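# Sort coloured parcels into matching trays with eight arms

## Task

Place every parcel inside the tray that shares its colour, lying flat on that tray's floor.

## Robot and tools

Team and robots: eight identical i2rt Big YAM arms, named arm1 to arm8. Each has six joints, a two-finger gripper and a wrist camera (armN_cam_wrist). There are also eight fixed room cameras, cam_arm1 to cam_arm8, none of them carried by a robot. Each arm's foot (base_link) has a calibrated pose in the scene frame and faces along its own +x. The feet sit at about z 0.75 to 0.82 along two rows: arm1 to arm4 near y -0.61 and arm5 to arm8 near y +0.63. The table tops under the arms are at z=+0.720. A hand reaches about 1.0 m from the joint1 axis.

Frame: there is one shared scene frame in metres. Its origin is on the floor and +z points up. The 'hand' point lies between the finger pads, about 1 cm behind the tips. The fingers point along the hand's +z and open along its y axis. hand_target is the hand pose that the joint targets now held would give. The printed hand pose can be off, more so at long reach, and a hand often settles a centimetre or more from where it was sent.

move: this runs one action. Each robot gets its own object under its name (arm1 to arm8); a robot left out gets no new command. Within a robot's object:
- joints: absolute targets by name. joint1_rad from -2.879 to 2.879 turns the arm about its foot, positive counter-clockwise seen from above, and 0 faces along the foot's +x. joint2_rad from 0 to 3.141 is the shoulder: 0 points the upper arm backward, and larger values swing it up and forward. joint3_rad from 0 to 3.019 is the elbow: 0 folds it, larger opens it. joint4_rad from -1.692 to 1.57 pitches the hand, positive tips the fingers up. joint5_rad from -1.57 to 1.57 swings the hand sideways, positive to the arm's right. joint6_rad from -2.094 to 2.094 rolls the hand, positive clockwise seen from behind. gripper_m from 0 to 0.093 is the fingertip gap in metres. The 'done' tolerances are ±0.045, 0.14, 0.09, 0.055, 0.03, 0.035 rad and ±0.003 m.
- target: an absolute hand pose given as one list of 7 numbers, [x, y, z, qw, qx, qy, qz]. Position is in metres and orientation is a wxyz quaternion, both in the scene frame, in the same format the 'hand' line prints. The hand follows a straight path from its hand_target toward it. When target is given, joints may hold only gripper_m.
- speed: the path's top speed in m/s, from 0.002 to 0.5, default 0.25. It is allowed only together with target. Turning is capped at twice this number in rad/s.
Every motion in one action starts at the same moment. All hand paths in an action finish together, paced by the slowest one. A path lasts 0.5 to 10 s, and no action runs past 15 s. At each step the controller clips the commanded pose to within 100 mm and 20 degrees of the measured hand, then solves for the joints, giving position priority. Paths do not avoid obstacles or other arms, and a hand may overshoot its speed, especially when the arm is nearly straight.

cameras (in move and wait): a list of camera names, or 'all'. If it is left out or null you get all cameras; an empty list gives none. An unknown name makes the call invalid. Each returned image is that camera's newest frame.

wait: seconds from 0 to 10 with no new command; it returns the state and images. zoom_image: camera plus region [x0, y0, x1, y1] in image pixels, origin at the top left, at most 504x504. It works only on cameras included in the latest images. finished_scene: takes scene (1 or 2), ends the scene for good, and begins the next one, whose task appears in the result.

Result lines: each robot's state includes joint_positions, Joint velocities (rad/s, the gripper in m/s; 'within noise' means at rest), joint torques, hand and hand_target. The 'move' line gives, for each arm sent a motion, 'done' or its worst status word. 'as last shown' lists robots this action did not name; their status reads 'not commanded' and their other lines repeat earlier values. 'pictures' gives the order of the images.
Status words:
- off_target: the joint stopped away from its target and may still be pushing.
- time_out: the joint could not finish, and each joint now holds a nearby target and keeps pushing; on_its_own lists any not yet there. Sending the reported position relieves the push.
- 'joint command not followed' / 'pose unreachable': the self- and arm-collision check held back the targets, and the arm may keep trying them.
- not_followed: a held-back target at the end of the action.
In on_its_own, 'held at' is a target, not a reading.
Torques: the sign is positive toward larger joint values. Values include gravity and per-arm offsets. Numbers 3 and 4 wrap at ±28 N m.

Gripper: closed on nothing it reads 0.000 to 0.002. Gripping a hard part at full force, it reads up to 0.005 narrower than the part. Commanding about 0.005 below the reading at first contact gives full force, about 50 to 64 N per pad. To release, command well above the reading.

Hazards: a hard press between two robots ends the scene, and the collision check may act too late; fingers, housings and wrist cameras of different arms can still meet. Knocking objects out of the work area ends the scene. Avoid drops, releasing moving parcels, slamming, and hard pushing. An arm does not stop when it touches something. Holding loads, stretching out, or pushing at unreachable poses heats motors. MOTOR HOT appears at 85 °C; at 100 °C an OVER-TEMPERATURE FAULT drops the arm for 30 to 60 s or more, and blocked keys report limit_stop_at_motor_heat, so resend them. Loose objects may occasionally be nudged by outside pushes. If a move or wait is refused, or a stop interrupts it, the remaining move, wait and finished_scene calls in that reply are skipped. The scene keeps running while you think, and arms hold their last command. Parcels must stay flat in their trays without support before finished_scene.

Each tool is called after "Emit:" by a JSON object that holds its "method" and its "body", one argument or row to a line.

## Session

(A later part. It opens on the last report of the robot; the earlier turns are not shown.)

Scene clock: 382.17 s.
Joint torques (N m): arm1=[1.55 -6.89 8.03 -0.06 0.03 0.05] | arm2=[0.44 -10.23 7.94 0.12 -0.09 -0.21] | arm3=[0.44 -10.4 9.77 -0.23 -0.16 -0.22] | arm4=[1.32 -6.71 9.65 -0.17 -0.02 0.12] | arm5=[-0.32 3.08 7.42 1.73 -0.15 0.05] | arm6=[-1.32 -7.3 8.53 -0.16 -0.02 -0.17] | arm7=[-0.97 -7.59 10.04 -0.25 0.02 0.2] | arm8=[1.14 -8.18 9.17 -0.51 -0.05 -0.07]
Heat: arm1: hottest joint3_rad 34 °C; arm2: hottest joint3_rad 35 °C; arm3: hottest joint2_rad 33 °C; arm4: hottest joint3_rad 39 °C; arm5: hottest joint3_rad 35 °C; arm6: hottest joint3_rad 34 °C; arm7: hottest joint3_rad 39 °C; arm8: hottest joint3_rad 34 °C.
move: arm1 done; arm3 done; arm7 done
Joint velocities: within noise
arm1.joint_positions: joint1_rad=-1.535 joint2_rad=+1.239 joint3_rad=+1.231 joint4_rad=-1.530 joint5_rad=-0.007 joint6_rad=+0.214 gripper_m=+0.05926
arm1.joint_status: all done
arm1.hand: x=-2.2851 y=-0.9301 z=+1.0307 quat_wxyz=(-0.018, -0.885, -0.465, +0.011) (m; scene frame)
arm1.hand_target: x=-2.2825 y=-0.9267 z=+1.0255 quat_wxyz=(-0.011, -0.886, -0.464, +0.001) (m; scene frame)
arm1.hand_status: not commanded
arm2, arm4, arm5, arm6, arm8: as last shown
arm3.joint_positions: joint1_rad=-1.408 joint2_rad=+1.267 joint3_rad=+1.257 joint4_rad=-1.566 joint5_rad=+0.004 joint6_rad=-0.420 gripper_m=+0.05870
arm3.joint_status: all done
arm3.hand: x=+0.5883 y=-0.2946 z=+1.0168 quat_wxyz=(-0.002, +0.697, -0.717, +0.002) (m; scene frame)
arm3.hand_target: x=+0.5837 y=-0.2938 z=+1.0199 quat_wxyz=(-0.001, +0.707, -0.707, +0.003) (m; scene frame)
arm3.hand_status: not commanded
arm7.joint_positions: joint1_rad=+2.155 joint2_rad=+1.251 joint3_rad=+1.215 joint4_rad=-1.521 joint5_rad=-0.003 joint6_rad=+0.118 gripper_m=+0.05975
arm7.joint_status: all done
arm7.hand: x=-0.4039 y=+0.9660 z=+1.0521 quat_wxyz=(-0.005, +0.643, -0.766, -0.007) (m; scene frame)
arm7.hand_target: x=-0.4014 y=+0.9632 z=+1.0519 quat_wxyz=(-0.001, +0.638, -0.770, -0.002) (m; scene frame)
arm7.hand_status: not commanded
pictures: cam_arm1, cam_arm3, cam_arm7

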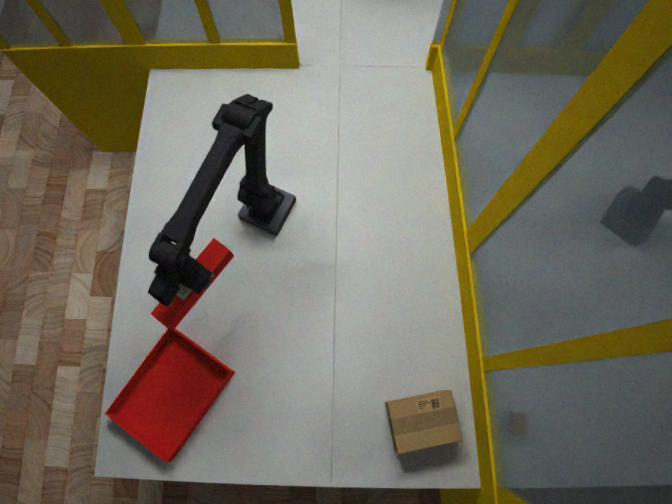

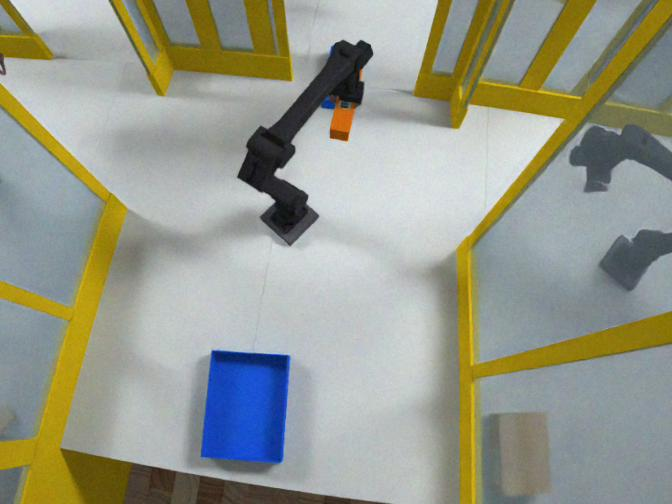

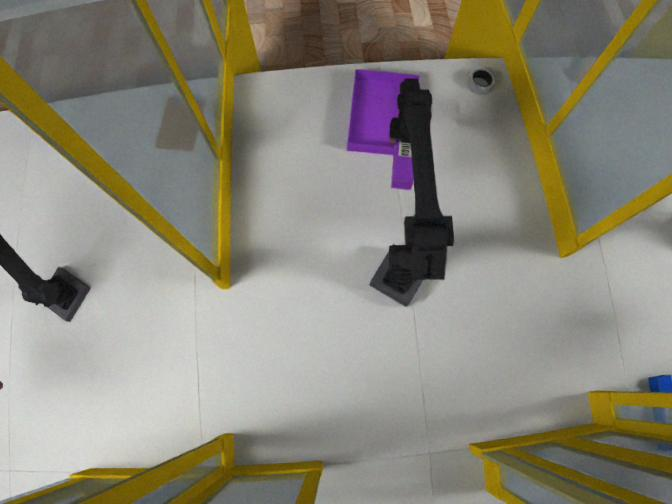

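Emit:
{"method": "move", "body": {
  "arm1": {"target":[-2.408,-1.241,0.87,0,0.8854,0.4648,0],"speed":0.3},
  "arm7": {"target":[-0.382,1.300,0.87,0,-0.637,0.771,0],"speed":0.3},
  "arm3": {"target":[0.72,0.0,0.85,0,-0.7071,0.7071,0],"speed":0.3},
  "cameras": ["arm1_cam_wrist","arm7_cam_wrist","cam_arm1","cam_arm7","arm3_cam_wrist"]
}}

Scene clock: 428.07 s.
Joint torques (N m): arm1=[2.32 -19.19 12.49 -0.18 0.2 0.08] | arm2=[0.44 -10.23 7.94 0.12 -0.09 -0.21] | arm3=[0.38 -23.53 14.04 -0.29 -0.31 -0.21] | arm4=[1.32 -6.71 9.63 -0.16 -0.02 0.11] | arm5=[-0.21 2.84 7.38 1.91 -0.17 0.07] | arm6=[-1.32 -7.24 8.53 -0.16 -0.02 -0.18] | arm7=[-0.62 -17.55 15.17 -0.38 0.09 0.19] | arm8=[1.49 -7.53 9.09 -0.51 -0.06 -0.09]
Heat: arm1: hottest joint3_rad 33 °C; arm2: hottest joint3_rad 35 °C; arm3: hottest joint2_rad 32 °C; arm4: hottest joint3_rad 39 °C; arm5: hottest joint3_rad 36 °C; arm6: hottest joint3_rad 34 °C; arm7: hottest joint3_rad 40 °C; arm8: hottest joint3_rad 34 °C.
move: arm1 off_target; arm3 off_target; arm7 off_target
Joint velocities: within noise
arm1.joint_positions: joint1_rad=-1.535 joint2_rad=+2.209 joint3_rad=+2.061 joint4_rad=-1.451 joint5_rad=+0.004 joint6_rad=+0.215 gripper_m=+0.05926
arm1.joint_status: not commanded
arm1.hand: x=-2.4074 y=-1.2277 z=+0.8638 quat_wxyz=(+0.005, -0.885, -0.465, -0.008) (m; scene frame)
arm1.hand_target: x=-2.4078 y=-1.2404 z=+0.8701 quat_wxyz=(-0.001, -0.885, -0.465, +0.001) (m; scene frame)
arm1.hand_status: off_target (0.015 m and 1.1 deg from the pose sent, 0.371 m and 2.5 deg at the start)
arm2, arm4, arm5, arm6, arm8: as last shown
arm3.joint_positions: joint1_rad=-1.408 joint2_rad=+2.191 joint3_rad=+1.983 joint4_rad=-1.412 joint5_rad=+0.002 joint6_rad=-0.420 gripper_m=+0.05870
arm3.joint_status: not commanded
arm3.hand: x=+0.7210 y=-0.0188 z=+0.8311 quat_wxyz=(+0.019, +0.697, -0.717, +0.009) (m; scene frame)
arm3.hand_target: x=+0.7194 y=-0.0011 z=+0.8502 quat_wxyz=(-0.001, +0.707, -0.707, +0.000) (m; scene frame)
arm3.hand_status: off_target (0.027 m and 2.9 deg from the pose sent, 0.363 m and 1.7 deg at the start)
arm7.joint_positions: joint1_rad=+2.155 joint2_rad=+2.224 joint3_rad=+1.994 joint4_rad=-1.377 joint5_rad=-0.003 joint6_rad=+0.121 gripper_m=+0.05975
arm7.joint_status: not commanded
arm7.hand: x=-0.3863 y=+1.2824 z=+0.8577 quat_wxyz=(+0.013, +0.642, -0.767, +0.011) (m; scene frame)
arm7.hand_target: x=-0.3821 y=+1.2989 z=+0.8702 quat_wxyz=(+0.000, +0.637, -0.771, -0.001) (m; scene frame)
arm7.hand_status: off_target (0.022 m and 2.1 deg from the pose sent, 0.381 m and 1.4 deg at the start)
pictures: arm1_cam_wrist, arm3_cam_wrist, arm7_cam_wrist, cam_arm1, cam_arm7
camera_calibration:
arm1_cam_wrist: T_world_to_cam=[[-0.814439, 0.580239, -0.00345539, -1.24432], [0.466747, 0.658652, 0.59019, 1.42719], [0.344728, 0.479061, -0.807257, 2.24191], [0, 0, 0, 1]] pos_world=[-2.45241, -1.29203, 0.963185]
arm3_cam_wrist: T_world_to_cam=[[0.99945, -0.0329898, -0.00346414, -0.719486], [-0.0239104, -0.788868, 0.614098, -0.502117], [-0.0229917, -0.613677, -0.789223, 0.784959], [0, 0, 0, 1]] pos_world=[0.725132, 0.0618718, 0.925363]
arm7_cam_wrist: T_world_to_cam=[[0.986909, -0.160683, 0.0138366, 0.572287], [-0.136924, -0.78946, 0.598335, 0.452627], [-0.085219, -0.592397, -0.801127, 1.53522], [0, 0, 0, 1]] pos_world=[-0.37199, 1.35875, 0.951167]

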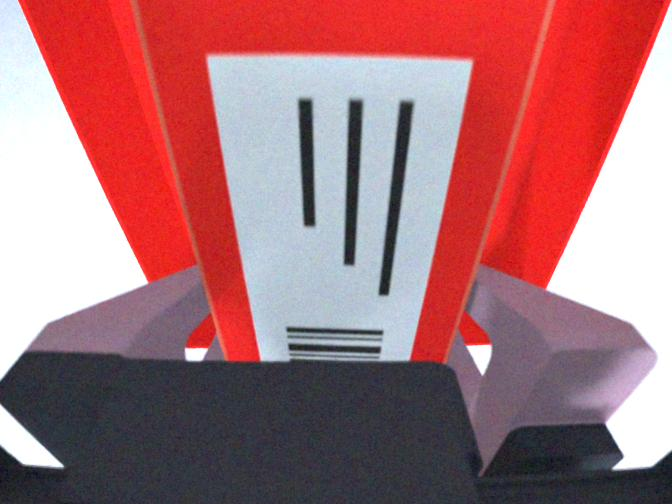

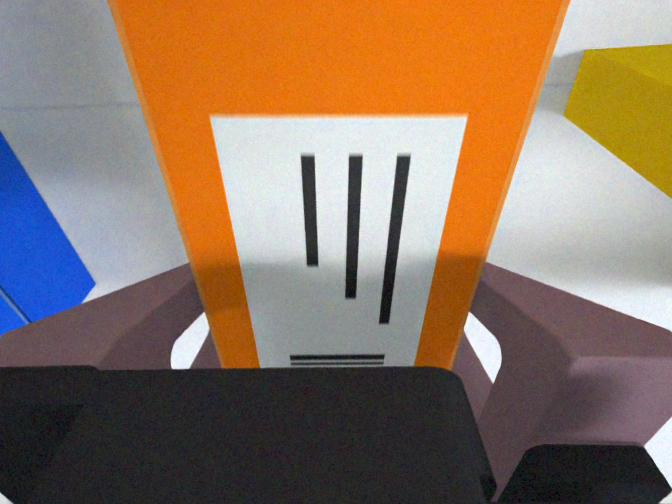

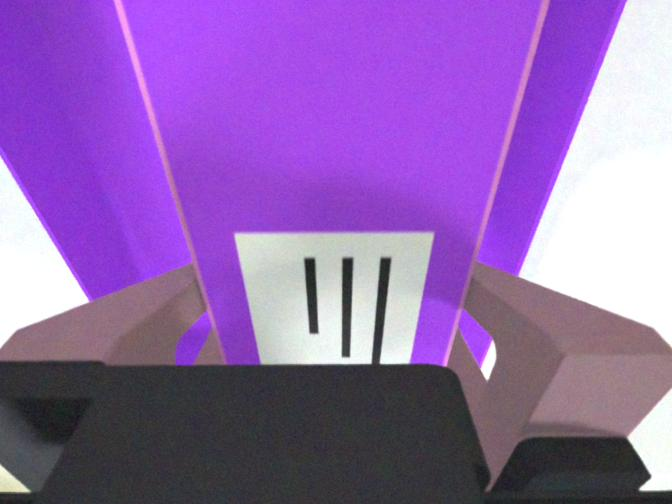

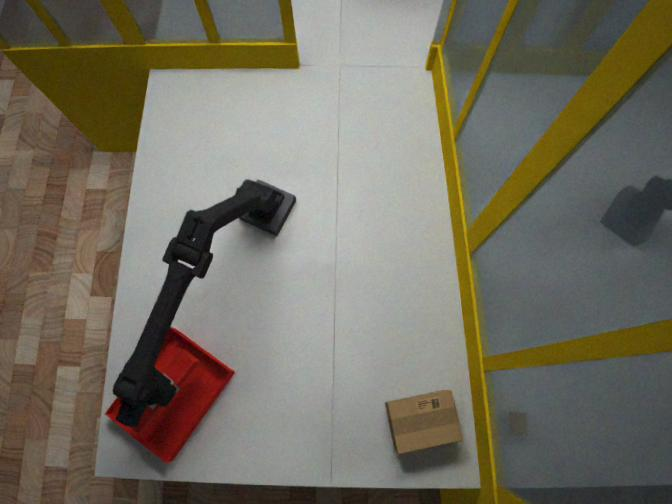

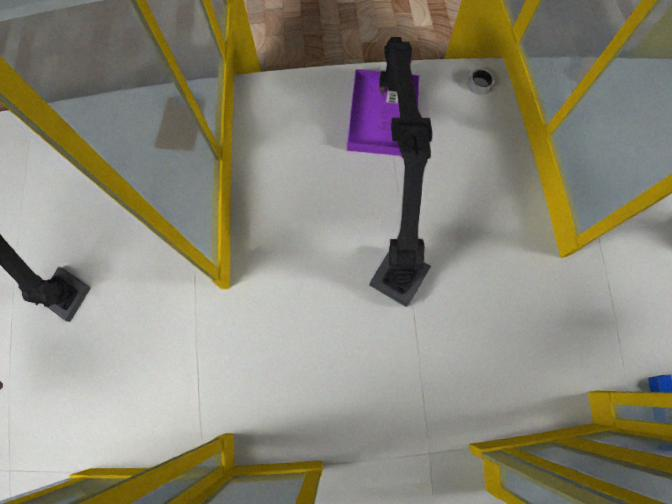

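Emit:
{"method": "move", "body": {
  "arm1": {"target":[-2.41,-1.252,0.765,0,0.8854,0.4648,0],"speed":0.12},
  "arm7": {"target":[-0.397,1.313,0.77,0,-0.637,0.771,0],"speed":0.12},
  "arm3": {"target":[0.72,0.016,0.76,0,-0.7071,0.7071,0],"speed":0.12},
  "cameras": ["arm7_cam_wrist","arm1_cam_wrist"]
}}

Scene clock: 449.03 s.
Joint torques (N m): arm1=[2.55 -20.48 8.24 0.7 0.19 0.09] | arm2=[0.44 -10.23 7.94 0.12 -0.09 -0.21] | arm3=[0.5 -24 10.26 0.54 -0.31 -0.11] | arm4=[1.32 -6.71 9.65 -0.16 -0.02 0.11] | arm5=[-0.32 2.78 7.46 1.8 -0.21 0.06] | arm6=[-1.26 -7.36 8.53 -0.14 -0.03 -0.17] | arm7=[0.32 -18.73 11.45 0.53 0.08 0.21] | arm8=[1.32 -7.88 9.2 -0.55 -0.07 -0.06]
Heat: arm1: hottest joint3_rad 35 °C; arm2: hottest joint3_rad 35 °C; arm3: hottest joint2_rad 34 °C; arm4: hottest joint3_rad 39 °C; arm5: hottest joint3_rad 36 °C; arm6: hottest joint3_rad 34 °C; arm7: hottest joint3_rad 41 °C; arm8: hottest joint3_rad 34 °C.
move: arm1 off_target; arm3 off_target; arm7 off_target
Joint velocities: within noise
arm1.joint_positions: joint1_rad=-1.535 joint2_rad=+2.324 joint3_rad=+2.029 joint4_rad=-1.282 joint5_rad=+0.004 joint6_rad=+0.217 gripper_m=+0.05926
arm1.joint_status: not commanded
arm1.hand: x=-2.4153 y=-1.2485 z=+0.7753 quat_wxyz=(-0.002, -0.886, -0.464, +0.000) (m; scene frame)
arm1.hand_target: x=-2.4100 y=-1.2517 z=+0.7651 quat_wxyz=(+0.000, -0.885, -0.465, +0.000) (m; scene frame)
arm1.hand_status: off_target (0.012 m and 0.3 deg from the pose sent, 0.102 m and 1.1 deg at the start)
arm2, arm5, arm6: as last shown
arm3.joint_positions: joint1_rad=-1.400 joint2_rad=+2.305 joint3_rad=+1.983 joint4_rad=-1.283 joint5_rad=+0.001 joint6_rad=-0.420 gripper_m=+0.05870
arm3.joint_status: not commanded
arm3.hand: x=+0.7250 y=+0.0030 z=+0.7562 quat_wxyz=(+0.012, +0.700, -0.714, +0.007) (m; scene frame)
arm3.hand_target: x=+0.7197 y=+0.0157 z=+0.7602 quat_wxyz=(+0.000, +0.707, -0.707, +0.000) (m; scene frame)
arm3.hand_status: off_target (0.014 m and 1.9 deg from the pose sent, 0.079 m and 2.9 deg at the start)
arm4.joint_positions: joint1_rad=+1.799 joint2_rad=+1.257 joint3_rad=+1.343 joint4_rad=-1.641 joint5_rad=+0.011 joint6_rad=-0.385 gripper_m=+0.08991
arm4.joint_status: not commanded
arm4.hand: x=+1.3647 y=-0.4717 z=+1.0548 quat_wxyz=(-0.003, +1.000, -0.003, -0.011) (m; scene frame)
arm4.hand_target: x=+1.3660 y=-0.4769 z=+1.0500 quat_wxyz=(+0.000, +1.000, +0.000, +0.000) (m; scene frame)
arm4.hand_status: not commanded
arm7.joint_positions: joint1_rad=+2.165 joint2_rad=+2.357 joint3_rad=+1.994 joint4_rad=-1.235 joint5_rad=-0.003 joint6_rad=+0.144 gripper_m=+0.05975
arm7.joint_status: not commanded
arm7.hand: x=-0.3921 y=+1.3023 z=+0.7694 quat_wxyz=(+0.010, +0.637, -0.771, +0.008) (m; scene frame)
arm7.hand_target: x=-0.3970 y=+1.3126 z=+0.7701 quat_wxyz=(+0.000, +0.637, -0.771, +0.000) (m; scene frame)
arm7.hand_status: off_target (0.012 m and 1.4 deg from the pose sent, 0.094 m and 2.1 deg at the start)
arm8.joint_positions: joint1_rad=+0.403 joint2_rad=+1.254 joint3_rad=+1.333 joint4_rad=-1.631 joint5_rad=-0.001 joint6_rad=-0.203 gripper_m=+0.08992
arm8.joint_status: not commanded
arm8.hand: x=-1.7327 y=+0.3091 z=+1.0539 quat_wxyz=(-0.006, -0.707, -0.707, +0.008) (m; scene frame)
arm8.hand_target: x=-1.7339 y=+0.3120 z=+1.0500 quat_wxyz=(+0.000, -0.707, -0.707, +0.000) (m; scene frame)
arm8.hand_status: not commanded
pictures: arm1_cam_wrist, arm7_cam_wrist
camera_calibration:
arm1_cam_wrist: T_world_to_cam=[[-0.813294, 0.581796, -0.00815066, -1.23065], [0.473195, 0.669501, 0.572586, 1.53955], [0.338585, 0.461824, -0.819804, 2.15659], [0, 0, 0, 1]] pos_world=[-2.45958, -1.3107, 0.876424]
arm7_cam_wrist: T_world_to_cam=[[0.984792, -0.173219, 0.0134168, 0.598228], [-0.147579, -0.79327, 0.590714, 0.527063], [-0.0916797, -0.583711, -0.806769, 1.46621], [0, 0, 0, 1]] pos_world=[-0.376925, 1.37757, 0.863521]

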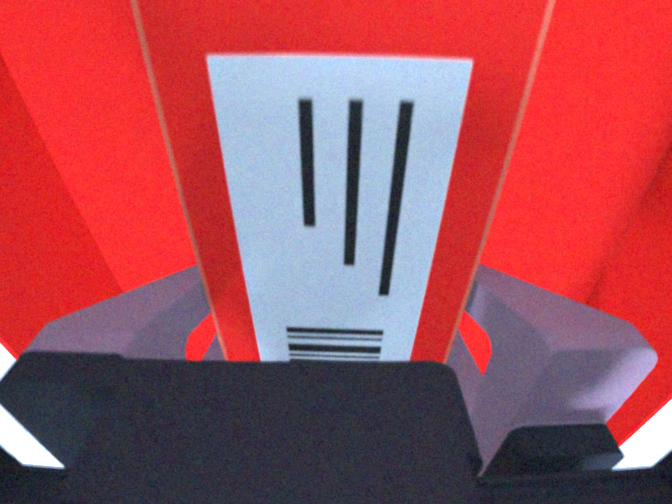

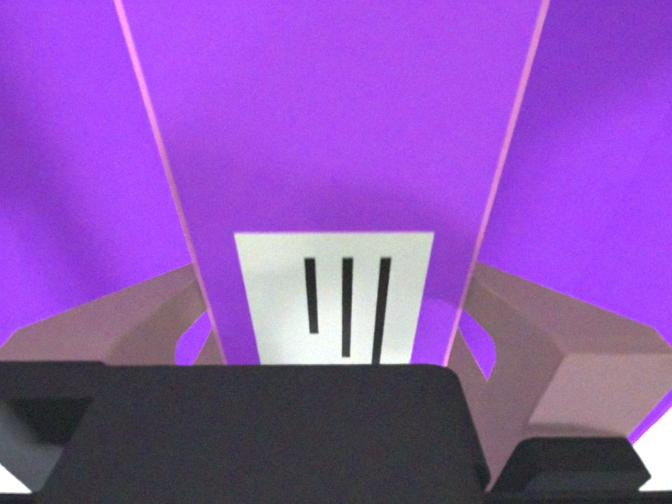

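Emit:
{"method": "move", "body": {
  "arm1": {"target":[-2.41,-1.249,0.748,0,0.8854,0.4648,0],"speed":0.05},
  "arm7": {"target":[-0.402,1.310,0.755,0,-0.637,0.771,0],"speed":0.05},
  "arm3": {"target":[0.72,0.014,0.751,0,-0.7071,0.7071,0],"speed":0.08},
  "cameras": []
}}

Emit:
{"method": "move", "body": {
  "arm3": {"joints":{"gripper_m":0.09}},
  "cameras": []
}}

Emit:
{"method": "move", "body": {
  "arm3": {"target":[0.692,-0.02,0.9,0,-0.7071,0.7071,0],"speed":0.25},
  "cameras": []
}}

Emit:
{"method": "move", "body": {
  "arm3": {"target":[0.584,-0.294,1.05,0,-0.7071,0.7071,0],"speed":0.35},
  "cameras": ["arm1_cam_wrist","arm7_cam_wrist"]
}}

Scene clock: 461.33 s.
Joint torques (N m): arm1=[2.02 -20.6 7.47 0.87 0.22 0.06] | arm2=[0.44 -10.23 7.94 0.12 -0.09 -0.21] | arm3=[0.38 -24.41 8.7 0.64 -0.29 -0.12] | arm4=[1.26 -6.77 9.65 -0.16 -0.02 0.11] | arm5=[-0.15 2.96 7.42 1.7 -0.17 0.03] | arm6=[-1.38 -7.24 8.54 -0.18 -0.02 -0.17] | arm7=[0.5 -18.2 8.99 0.72 0.1 0.19] | arm8=[1.49 -7.59 9.2 -0.5 -0.06 -0.08]
Heat: arm1: hottest joint3_rad 36 °C; arm2: hottest joint3_rad 35 °C; arm3: hottest joint2_rad 35 °C; arm4: hottest joint3_rad 39 °C; arm5: hottest joint3_rad 36 °C; arm6: hottest joint3_rad 35 °C; arm7: hottest joint3_rad 41 °C; arm8: hottest joint3_rad 34 °C.
move: arm1 off_target; arm3 off_target; arm7 off_target
Joint velocities: within noise
arm1.joint_positions: joint1_rad=-1.535 joint2_rad=+2.324 joint3_rad=+2.006 joint4_rad=-1.242 joint5_rad=+0.004 joint6_rad=+0.217 gripper_m=+0.05926
arm1.joint_status: not commanded
arm1.hand: x=-2.4157 y=-1.2496 z=+0.7664 quat_wxyz=(-0.007, -0.886, -0.464, +0.006) (m; scene frame)
arm1.hand_target: x=-2.4100 y=-1.2486 z=+0.7482 quat_wxyz=(+0.000, -0.885, -0.465, +0.000) (m; scene frame)
arm1.hand_status: off_target (0.019 m and 1.1 deg from the pose sent, 0.028 m and 0.3 deg at the start)
arm2.joint_positions: joint1_rad=-1.432 joint2_rad=+1.255 joint3_rad=+1.222 joint4_rad=-1.525 joint5_rad=+0.002 joint6_rad=-0.505 gripper_m=+0.08992
arm2.joint_status: not commanded
arm2.hand: x=-0.6771 y=-0.3171 z=+1.0509 quat_wxyz=(-0.007, +0.701, -0.713, -0.001) (m; scene frame)
arm2.hand_target: x=-0.6800 y=-0.3200 z=+1.0499 quat_wxyz=(+0.000, +0.707, -0.707, +0.000) (m; scene frame)
arm2.hand_status: not commanded
arm3.joint_positions: joint1_rad=-1.400 joint2_rad=+2.305 joint3_rad=+1.983 joint4_rad=-1.262 joint5_rad=+0.001 joint6_rad=-0.420 gripper_m=+0.05870
arm3.joint_status: not commanded
arm3.hand: x=+0.7273 y=+0.0078 z=+0.7561 quat_wxyz=(+0.002, +0.700, -0.714, +0.003) (m; scene frame)
arm3.hand_target: x=+0.7199 y=+0.0139 z=+0.7511 quat_wxyz=(+0.000, +0.707, -0.707, +0.000) (m; scene frame)
arm3.hand_status: off_target (0.011 m and 1.2 deg from the pose sent, 0.013 m and 1.9 deg at the start)
arm4, arm5, arm8: as last shown
arm6.joint_positions: joint1_rad=-1.451 joint2_rad=+1.269 joint3_rad=+1.167 joint4_rad=-1.475 joint5_rad=+0.000 joint6_rad=-0.499 gripper_m=+0.08987
arm6.joint_status: not commanded
arm6.hand: x=+0.6814 y=+0.3188 z=+1.0449 quat_wxyz=(+0.001, -0.707, -0.707, -0.003) (m; scene frame)
arm6.hand_target: x=+0.6800 y=+0.3229 z=+1.0499 quat_wxyz=(+0.000, -0.707, -0.707, +0.000) (m; scene frame)
arm6.hand_status: not commanded
arm7.joint_positions: joint1_rad=+2.170 joint2_rad=+2.358 joint3_rad=+1.994 joint4_rad=-1.204 joint5_rad=-0.003 joint6_rad=+0.150 gripper_m=+0.05975
arm7.joint_status: not commanded
arm7.hand: x=-0.3958 y=+1.3098 z=+0.7688 quat_wxyz=(+0.000, +0.637, -0.771, -0.003) (m; scene frame)
arm7.hand_target: x=-0.4020 y=+1.3096 z=+0.7552 quat_wxyz=(+0.000, +0.637, -0.771, +0.000) (m; scene frame)
arm7.hand_status: off_target (0.015 m and 0.4 deg from the pose sent, 0.019 m and 1.4 deg at the start)
pictures: none
No camera images: "cameras" was empty.

Scene clock: 461.97 s.
Joint torques (N m): arm1=[1.96 -20.25 7.47 0.77 0.19 0.07] | arm2=[0.44 -10.23 7.94 0.12 -0.09 -0.2] | arm3=[0.32 -24.29 8.73 0.59 -0.29 -0.12] | arm4=[1.32 -6.71 9.65 -0.16 -0.02 0.11] | arm5=[0.09 3.19 7.51 1.76 -0.18 0.04] | arm6=[-1.32 -7.3 8.53 -0.14 -0.02 -0.18] | arm7=[0.44 -18.02 9.01 0.7 0.09 0.21] | arm8=[1.61 -7.82 9.17 -0.44 -0.06 -0.08]
Heat: arm1: hottest joint3_rad 36 °C; arm2: hottest joint3_rad 35 °C; arm3: hottest joint2_rad 35 °C; arm4: hottest joint3_rad 39 °C; arm5: hottest joint3_rad 36 °C; arm6: hottest joint3_rad 35 °C; arm7: hottest joint3_rad 41 °C; arm8: hottest joint3_rad 34 °C.
move: arm3 done
Joint velocities: within noise
arm1, arm2, arm4, arm5, arm6, arm7, arm8: as last shown
arm3.joint_positions: joint1_rad=-1.400 joint2_rad=+2.305 joint3_rad=+1.983 joint4_rad=-1.262 joint5_rad=+0.001 joint6_rad=-0.420 gripper_m=+0.08988
arm3.joint_status: all done
arm3.hand: x=+0.7272 y=+0.0078 z=+0.7561 quat_wxyz=(+0.002, +0.700, -0.714, +0.003) (m; scene frame)
arm3.hand_target: x=+0.7198 y=+0.0139 z=+0.7511 quat_wxyz=(+0.000, +0.707, -0.707, +0.000) (m; scene frame)
arm3.hand_status: not commanded
arm7.hand: x=-0.3958 y=+1.3099 z=+0.7688 quat_wxyz=(-0.001, +0.637, -0.771, -0.003) (m; scene frame)
arm7.hand_target: x=-0.4020 y=+1.3097 z=+0.7552 quat_wxyz=(+0.000, +0.637, -0.771, +0.000) (m; scene frame)
pictures: none
No camera images: "cameras" was empty.

Scene clock: 463.37 s.
Joint torques (N m): arm1=[1.9 -20.13 7.57 0.69 0.2 0.06] | arm2=[0.44 -10.29 7.94 0.12 -0.09 -0.2] | arm3=[0.44 -23 12.22 -0.42 -0.29 0.06] | arm4=[1.32 -6.77 9.65 -0.16 -0.02 0.11] | arm5=[-0.44 2.55 7.43 1.89 -0.19 0.05] | arm6=[-1.32 -7.3 8.53 -0.17 -0.02 -0.18] | arm7=[0.56 -18.32 8.99 0.68 0.09 0.19] | arm8=[1.38 -7.77 9.14 -0.51 -0.07 -0.09]
Heat: arm1: hottest joint3_rad 36 °C; arm2: hottest joint3_rad 35 °C; arm3: hottest joint2_rad 35 °C; arm4: hottest joint3_rad 39 °C; arm5: hottest joint3_rad 36 °C; arm6: hottest joint3_rad 35 °C; arm7: hottest joint3_rad 41 °C; arm8: hottest joint3_rad 34 °C.
move: arm3 off_target
Joint velocities: within noise
arm1, arm2, arm4, arm6, arm7, arm8: as last shown
arm3.joint_positions: joint1_rad=-1.384 joint2_rad=+2.087 joint3_rad=+1.948 joint4_rad=-1.468 joint5_rad=+0.000 joint6_rad=-0.420 gripper_m=+0.08996
arm3.joint_status: not commanded
arm3.hand: x=+0.6970 y=-0.0318 z=+0.8844 quat_wxyz=(+0.013, +0.706, -0.708, +0.006) (m; scene frame)
arm3.hand_target: x=+0.6918 y=-0.0206 z=+0.9001 quat_wxyz=(+0.000, +0.707, -0.707, +0.000) (m; scene frame)
arm3.hand_status: off_target (0.020 m and 1.6 deg from the pose sent, 0.151 m and 1.2 deg at the start)
arm5.joint_positions: joint1_rad=+0.666 joint2_rad=+0.625 joint3_rad=+1.427 joint4_rad=-1.371 joint5_rad=+0.001 joint6_rad=-0.010 gripper_m=+0.09397
arm5.joint_status: not commanded
arm5.hand: x=+1.9535 y=+0.5518 z=+1.3379 quat_wxyz=(+0.091, +0.860, +0.182, -0.468) (m; scene frame)
arm5.hand_target: x=+1.9563 y=+0.5511 z=+1.3504 quat_wxyz=(+0.098, +0.853, +0.179, -0.480) (m; scene frame)
arm5.hand_status: not commanded
pictures: none
No camera images: "cameras" was empty.

Scene clock: 465.20 s.
Joint torques (N m): arm1=[1.96 -20.07 7.47 0.79 0.19 0.09] | arm2=[0.44 -10.23 7.94 0.12 -0.09 -0.2] | arm3=[-1.73 -10.52 9.29 -0.13 -0.25 -0.19] | arm4=[1.32 -6.71 9.63 -0.16 -0.02 0.11] | arm5=[-0.67 3.19 7.45 1.85 -0.2 0.06] | arm6=[-1.32 -7.3 8.51 -0.14 -0.02 -0.18] | arm7=[0.56 -18.37 8.98 0.7 0.09 0.2] | arm8=[1.32 -7.77 9.11 -0.51 -0.08 -0.07]
Heat: arm1: hottest joint3_rad 36 °C; arm2: hottest joint3_rad 35 °C; arm3: hottest joint2_rad 35 °C; arm4: hottest joint3_rad 39 °C; arm5: hottest joint3_rad 36 °C; arm6: hottest joint3_rad 35 °C; arm7: hottest joint3_rad 41 °C; arm8: hottest joint3_rad 34 °C.
move: arm3 done
Joint velocities: within noise
arm1, arm2, arm4, arm5, arm6, arm7, arm8: as last shown
arm3.joint_positions: joint1_rad=-1.385 joint2_rad=+1.272 joint3_rad=+1.344 joint4_rad=-1.644 joint5_rad=+0.000 joint6_rad=-0.423 gripper_m=+0.08996
arm3.joint_status: not commanded
arm3.hand: x=+0.5809 y=-0.2894 z=+1.0486 quat_wxyz=(-0.004, +0.706, -0.708, +0.000) (m; scene frame)
arm3.hand_target: x=+0.5839 y=-0.2939 z=+1.0500 quat_wxyz=(+0.000, +0.707, -0.707, +0.000) (m; scene frame)
arm3.hand_status: done (0.006 m and 0.5 deg from the pose sent, 0.330 m and 1.6 deg at the start)
pictures: arm1_cam_wrist, arm7_cam_wrist
camera_calibration:
arm1_cam_wrist: T_world_to_cam=[[-0.813289, 0.581743, -0.0116699, -1.22774], [0.476538, 0.677451, 0.560331, 1.57306], [0.333874, 0.45015, -0.828186, 2.13037], [0, 0, 0, 1]] pos_world=[-2.45941, -1.31043, 0.868575]
arm7_cam_wrist: T_world_to_cam=[[0.98464, -0.174334, 0.00954164, 0.607517], [-0.149001, -0.810562, 0.566381, 0.573728], [-0.0910055, -0.559104, -0.824088, 1.45121], [0, 0, 0, 1]] pos_world=[-0.380632, 1.38233, 0.865176]

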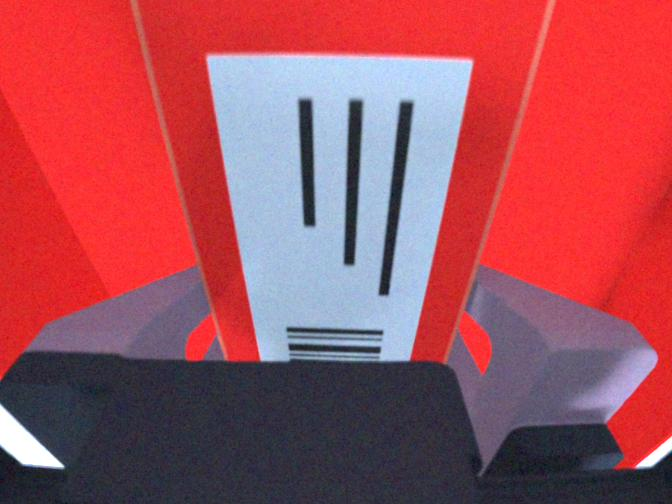

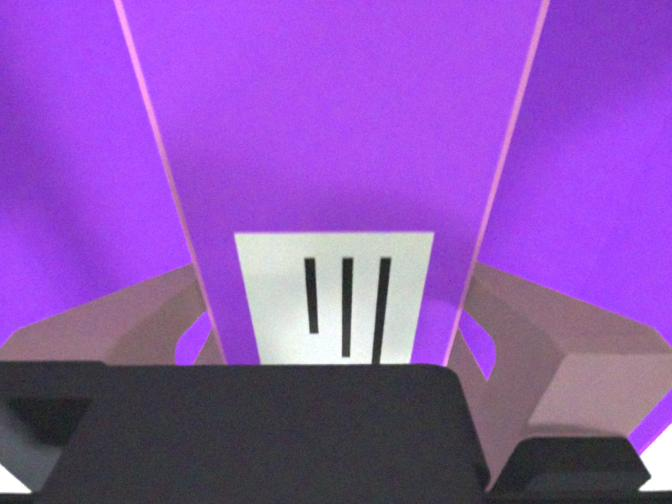

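Emit:
{"method": "move", "body": {
  "arm1": {"target":[-2.41,-1.249,0.735,0,0.8854,0.4648,0],"speed":0.05},
  "arm7": {"target":[-0.402,1.310,0.735,0,-0.637,0.771,0],"speed":0.05},
  "arm3": {"target":[0.515,0.013,0.88,0,-0.7071,0.7071,0],"speed":0.3},
  "arm6": {"target":[0.726,0.0,0.88,0,0.7071,0.7071,0],"speed":0.3},
  "cameras": ["arm3_cam_wrist","arm6_cam_wrist"]
}}

Scene clock: 475.17 s.
Joint torques (N m): arm1=[1.73 -19.84 7.05 0.69 0.23 0.06] | arm2=[0.44 -10.23 7.94 0.12 -0.09 -0.2] | arm3=[-0.21 -21.71 13.79 -0.17 -0.09 0.14] | arm4=[1.32 -6.71 9.65 -0.16 -0.02 0.11] | arm5=[-1.14 3.14 7.51 1.77 -0.18 0.07] | arm6=[-0.32 -15.56 12.19 -0.24 0.1 0.02] | arm7=[0.56 -17.49 8.06 1.09 0.08 0.2] | arm8=[1.44 -7.94 9.16 -0.54 -0.06 -0.07]
Heat: arm1: hottest joint3_rad 35 °C; arm2: hottest joint3_rad 35 °C; arm3: hottest joint2_rad 34 °C; arm4: hottest joint3_rad 39 °C; arm5: hottest joint3_rad 36 °C; arm6: hottest joint3_rad 35 °C; arm7: hottest joint3_rad 40 °C; arm8: hottest joint3_rad 34 °C.
move: arm1 off_target; arm3 off_target; arm6 off_target; arm7 off_target
Joint velocities: within noise
arm1.joint_positions: joint1_rad=-1.535 joint2_rad=+2.331 joint3_rad=+1.999 joint4_rad=-1.218 joint5_rad=+0.004 joint6_rad=+0.217 gripper_m=+0.05926
arm1.joint_status: not commanded
arm1.hand: x=-2.4167 y=-1.2520 z=+0.7596 quat_wxyz=(-0.010, -0.886, -0.464, +0.010) (m; scene frame)
arm1.hand_target: x=-2.4099 y=-1.2483 z=+0.7355 quat_wxyz=(+0.000, -0.885, -0.465, +0.000) (m; scene frame)
arm1.hand_status: off_target (0.026 m and 1.7 deg from the pose sent, 0.032 m and 1.1 deg at the start)
arm2, arm4, arm5, arm8: as last shown
arm3.joint_positions: joint1_rad=-1.095 joint2_rad=+2.041 joint3_rad=+1.814 joint4_rad=-1.390 joint5_rad=-0.007 joint6_rad=-0.145 gripper_m=+0.08996
arm3.joint_status: not commanded
arm3.hand: x=+0.5167 y=-0.0033 z=+0.8615 quat_wxyz=(+0.017, +0.710, -0.704, +0.011) (m; scene frame)
arm3.hand_target: x=+0.5149 y=+0.0120 z=+0.8803 quat_wxyz=(+0.000, +0.707, -0.707, -0.001) (m; scene frame)
arm3.hand_status: off_target (0.025 m and 2.4 deg from the pose sent, 0.352 m and 0.5 deg at the start)
arm6.joint_positions: joint1_rad=-1.152 joint2_rad=+2.099 joint3_rad=+1.758 joint4_rad=-1.263 joint5_rad=-0.002 joint6_rad=-0.204 gripper_m=+0.08987
arm6.joint_status: not commanded
arm6.hand: x=+0.7271 y=+0.0176 z=+0.8670 quat_wxyz=(+0.008, -0.705, -0.709, -0.014) (m; scene frame)
arm6.hand_target: x=+0.7261 y=+0.0010 z=+0.8802 quat_wxyz=(+0.000, -0.707, -0.707, +0.000) (m; scene frame)
arm6.hand_status: off_target (0.022 m and 1.9 deg from the pose sent, 0.362 m and 0.3 deg at the start)
arm7.joint_positions: joint1_rad=+2.171 joint2_rad=+2.370 joint3_rad=+1.992 joint4_rad=-1.180 joint5_rad=-0.003 joint6_rad=+0.150 gripper_m=+0.05975
arm7.joint_status: not commanded
arm7.hand: x=-0.3962 y=+1.3131 z=+0.7599 quat_wxyz=(-0.004, +0.637, -0.771, -0.007) (m; scene frame)
arm7.hand_target: x=-0.4020 y=+1.3091 z=+0.7356 quat_wxyz=(+0.000, +0.637, -0.771, +0.000) (m; scene frame)
arm7.hand_status: off_target (0.026 m and 0.9 deg from the pose sent, 0.034 m and 0.4 deg at the start)
pictures: arm3_cam_wrist, arm6_cam_wrist
camera_calibration:
arm3_cam_wrist: T_world_to_cam=[[0.999985, 0.00504052, 0.00207297, -0.519615], [0.00270844, -0.789653, 0.613548, -0.52673], [0.00472953, -0.613533, -0.789655, 0.799805], [0, 0, 0, 1]] pos_world=[0.517252, 0.0773921, 0.955821]
arm6_cam_wrist: T_world_to_cam=[[-0.999924, -0.0121663, -0.00223007, 0.727789], [-0.0110627, 0.799019, 0.601204, -0.521436], [-0.00553256, 0.601183, -0.799093, 0.810603], [0, 0, 0, 1]] pos_world=[0.72645, -0.0618287, 0.962859]

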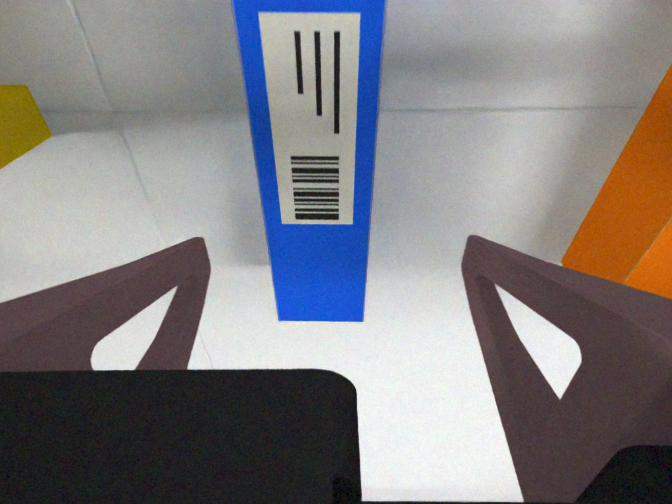

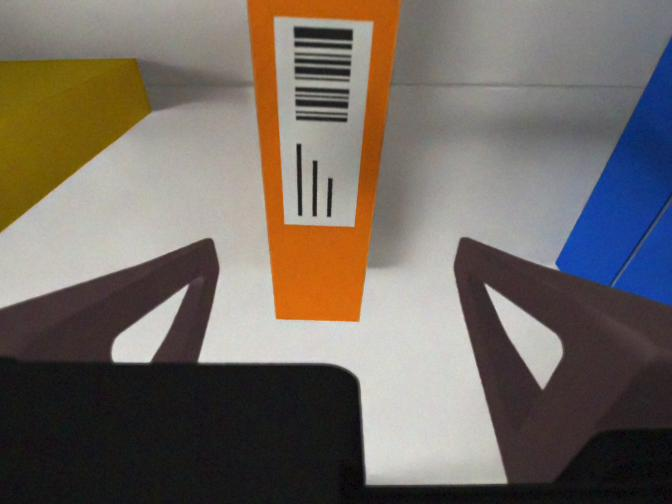

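Emit:
{"method": "move", "body": {
  "arm1": {"joints":{"gripper_m":0.09}},
  "arm7": {"joints":{"gripper_m":0.09}},
  "arm3": {"target":[0.506,0.007,0.745,0,-0.7071,0.7071,0],"speed":0.15},
  "arm6": {"target":[0.735,0.006,0.745,0,0.7071,0.7071,0],"speed":0.15},
  "cameras": []
}}

Emit:
{"method": "move", "body": {
  "arm1": {"target":[-2.405,-1.22,0.9,0,0.8854,0.4648,0],"speed":0.15},
  "arm7": {"target":[-0.4,1.29,0.9,0,-0.637,0.771,0],"speed":0.15},
  "cameras": ["arm3_cam_wrist","arm6_cam_wrist"]
}}

Scene clock: 492.33 s.
Joint torques (N m): arm1=[1.73 -19.78 7.12 0.8 0.17 0.08] | arm2=[0.44 -10.23 7.94 0.17 -0.09 -0.21] | arm3=[0.5 -22.07 8.58 0.55 -0.07 0.14] | arm4=[1.32 -6.71 9.65 -0.16 -0.02 0.11] | arm5=[-0.26 2.9 7.41 1.81 -0.17 0.03] | arm6=[0.26 -16.32 7.31 0.57 0.09 0] | arm7=[0.44 -18.14 7.98 0.62 0.09 0.2] | arm8=[1.55 -7.82 9.1 -0.44 -0.05 -0.08]
Heat: arm1: hottest joint2_rad 34 °C; arm2: hottest joint3_rad 35 °C; arm3: hottest joint2_rad 33 °C; arm4: hottest joint3_rad 39 °C; arm5: hottest joint3_rad 36 °C; arm6: hottest joint3_rad 35 °C; arm7: hottest joint3_rad 40 °C; arm8: hottest joint3_rad 34 °C.
move: arm1 done; arm3 done; arm6 done; arm7 done
Joint velocities: within noise
arm1.joint_positions: joint1_rad=-1.535 joint2_rad=+2.333 joint3_rad=+1.999 joint4_rad=-1.218 joint5_rad=+0.004 joint6_rad=+0.217 gripper_m=+0.08989
arm1.joint_status: all done
arm1.hand: x=-2.4166 y=-1.2517 z=+0.7583 quat_wxyz=(-0.010, -0.886, -0.464, +0.010) (m; scene frame)
arm1.hand_target: x=-2.4099 y=-1.2483 z=+0.7355 quat_wxyz=(+0.000, -0.885, -0.465, +0.000) (m; scene frame)
arm1.hand_status: not commanded
arm2.joint_positions: joint1_rad=-1.432 joint2_rad=+1.255 joint3_rad=+1.222 joint4_rad=-1.526 joint5_rad=+0.002 joint6_rad=-0.505 gripper_m=+0.08992
arm2.joint_status: not commanded
arm2.hand: x=-0.6772 y=-0.3173 z=+1.0509 quat_wxyz=(-0.006, +0.701, -0.713, -0.001) (m; scene frame)
arm2.hand_target: x=-0.6800 y=-0.3199 z=+1.0499 quat_wxyz=(+0.000, +0.707, -0.707, +0.000) (m; scene frame)
arm2.hand_status: not commanded
arm3.joint_positions: joint1_rad=-1.089 joint2_rad=+2.143 joint3_rad=+1.664 joint4_rad=-1.113 joint5_rad=-0.007 joint6_rad=-0.131 gripper_m=+0.08996
arm3.joint_status: not commanded
arm3.hand: x=+0.5140 y=+0.0009 z=+0.7459 quat_wxyz=(+0.006, +0.708, -0.706, +0.004) (m; scene frame)
arm3.hand_target: x=+0.5060 y=+0.0068 z=+0.7450 quat_wxyz=(+0.000, +0.707, -0.707, +0.000) (m; scene frame)
arm3.hand_status: done (0.010 m and 0.9 deg from the pose sent, 0.117 m and 2.4 deg at the start)
arm4, arm5, arm8: as last shown
arm6.joint_positions: joint1_rad=-1.147 joint2_rad=+2.245 joint3_rad=+1.668 joint4_rad=-1.006 joint5_rad=-0.002 joint6_rad=-0.192 gripper_m=+0.08987
arm6.joint_status: not commanded
arm6.hand: x=+0.7291 y=+0.0119 z=+0.7466 quat_wxyz=(+0.003, -0.708, -0.706, -0.006) (m; scene frame)
arm6.hand_target: x=+0.7350 y=+0.0061 z=+0.7450 quat_wxyz=(+0.000, -0.707, -0.707, +0.000) (m; scene frame)
arm6.hand_status: done (0.008 m and 0.7 deg from the pose sent, 0.123 m and 1.9 deg at the start)
arm7.joint_positions: joint1_rad=+2.171 joint2_rad=+2.380 joint3_rad=+1.992 joint4_rad=-1.165 joint5_rad=-0.003 joint6_rad=+0.151 gripper_m=+0.08994
arm7.joint_status: all done
arm7.hand: x=-0.3961 y=+1.3149 z=+0.7532 quat_wxyz=(-0.005, +0.637, -0.771, -0.009) (m; scene frame)
arm7.hand_target: x=-0.4020 y=+1.3091 z=+0.7354 quat_wxyz=(+0.000, +0.637, -0.771, +0.000) (m; scene frame)
arm7.hand_status: not commanded
pictures: none
No camera images: "cameras" was empty.

Scene clock: 494.20 s.
Joint torques (N m): arm1=[1.38 -20.13 12.19 -0.32 0.2 -0.02] | arm2=[0.44 -10.23 7.94 0.16 -0.09 -0.21] | arm3=[0.56 -22.07 8.54 0.64 -0.08 0.13] | arm4=[1.26 -6.71 9.65 -0.16 -0.02 0.11] | arm5=[-0.56 2.61 7.56 1.8 -0.22 0.06] | arm6=[0.26 -16.32 7.34 0.58 0.09 -0.01] | arm7=[0.26 -19.72 14.65 -0.38 0.06 0.17] | arm8=[1.44 -7.94 9.2 -0.46 -0.05 -0.06]
Heat: arm1: hottest joint2_rad 34 °C; arm2: hottest joint3_rad 35 °C; arm3: hottest joint2_rad 33 °C; arm4: hottest joint3_rad 39 °C; arm5: hottest joint3_rad 36 °C; arm6: hottest joint3_rad 35 °C; arm7: hottest joint3_rad 40 °C; arm8: hottest joint3_rad 34 °C.
move: arm1 off_target; arm7 off_target
Joint velocities: within noise
arm1.joint_positions: joint1_rad=-1.535 joint2_rad=+2.149 joint3_rad=+2.008 joint4_rad=-1.473 joint5_rad=+0.004 joint6_rad=+0.217 gripper_m=+0.08989
arm1.joint_status: not commanded
arm1.hand: x=-2.4000 y=-1.2089 z=+0.8822 quat_wxyz=(+0.011, -0.886, -0.464, -0.015) (m; scene frame)
arm1.hand_target: x=-2.4048 y=-1.2192 z=+0.9002 quat_wxyz=(+0.000, -0.885, -0.465, +0.000) (m; scene frame)
arm1.hand_status: off_target (0.021 m and 2.1 deg from the pose sent, 0.146 m and 1.6 deg at the start)
arm2, arm3, arm4, arm5, arm6, arm8: as last shown
arm3.joint_positions: joint1_rad=-1.089 joint2_rad=+2.143 joint3_rad=+1.664 joint4_rad=-1.113 joint5_rad=-0.007 joint6_rad=-0.130 gripper_m=+0.08996
arm3.hand: x=+0.5140 y=+0.0009 z=+0.7459 quat_wxyz=(+0.006, +0.708, -0.707, +0.004) (m; scene frame)
arm7.joint_positions: joint1_rad=+2.171 joint2_rad=+2.204 joint3_rad=+1.987 joint4_rad=-1.419 joint5_rad=-0.002 joint6_rad=+0.151 gripper_m=+0.08994
arm7.joint_status: not commanded
arm7.hand: x=-0.3977 y=+1.2719 z=+0.8686 quat_wxyz=(+0.022, +0.636, -0.771, +0.022) (m; scene frame)
arm7.hand_target: x=-0.4002 y=+1.2882 z=+0.9002 quat_wxyz=(+0.000, +0.637, -0.771, +0.000) (m; scene frame)
arm7.hand_status: off_target (0.036 m and 3.6 deg from the pose sent, 0.149 m and 1.2 deg at the start)
pictures: arm3_cam_wrist, arm6_cam_wrist
camera_calibration:
arm3_cam_wrist: T_world_to_cam=[[0.999977, -0.00332445, 0.00583005, -0.519516], [-0.00613663, -0.804636, 0.593736, -0.43311], [0.00271722, -0.593759, -0.804639, 0.723284], [0, 0, 0, 1]] pos_world=[0.514881, 0.0792329, 0.842164]
arm6_cam_wrist: T_world_to_cam=[[-0.999987, -0.00454521, 0.00223888, 0.72607], [-0.00237639, 0.811005, 0.585035, -0.438853], [-0.00447484, 0.585022, -0.811005, 0.72608], [0, 0, 0, 1]] pos_world=[0.728267, -0.0655612, 0.843973]

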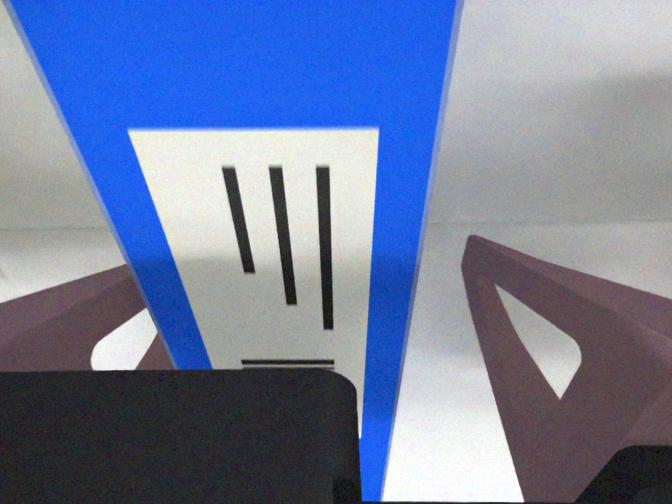

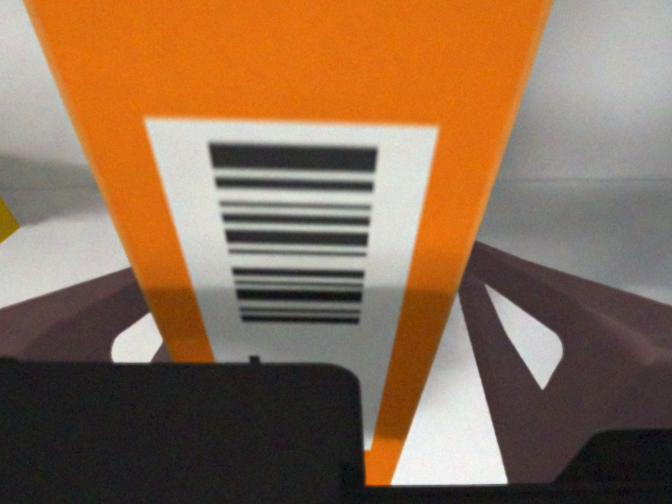

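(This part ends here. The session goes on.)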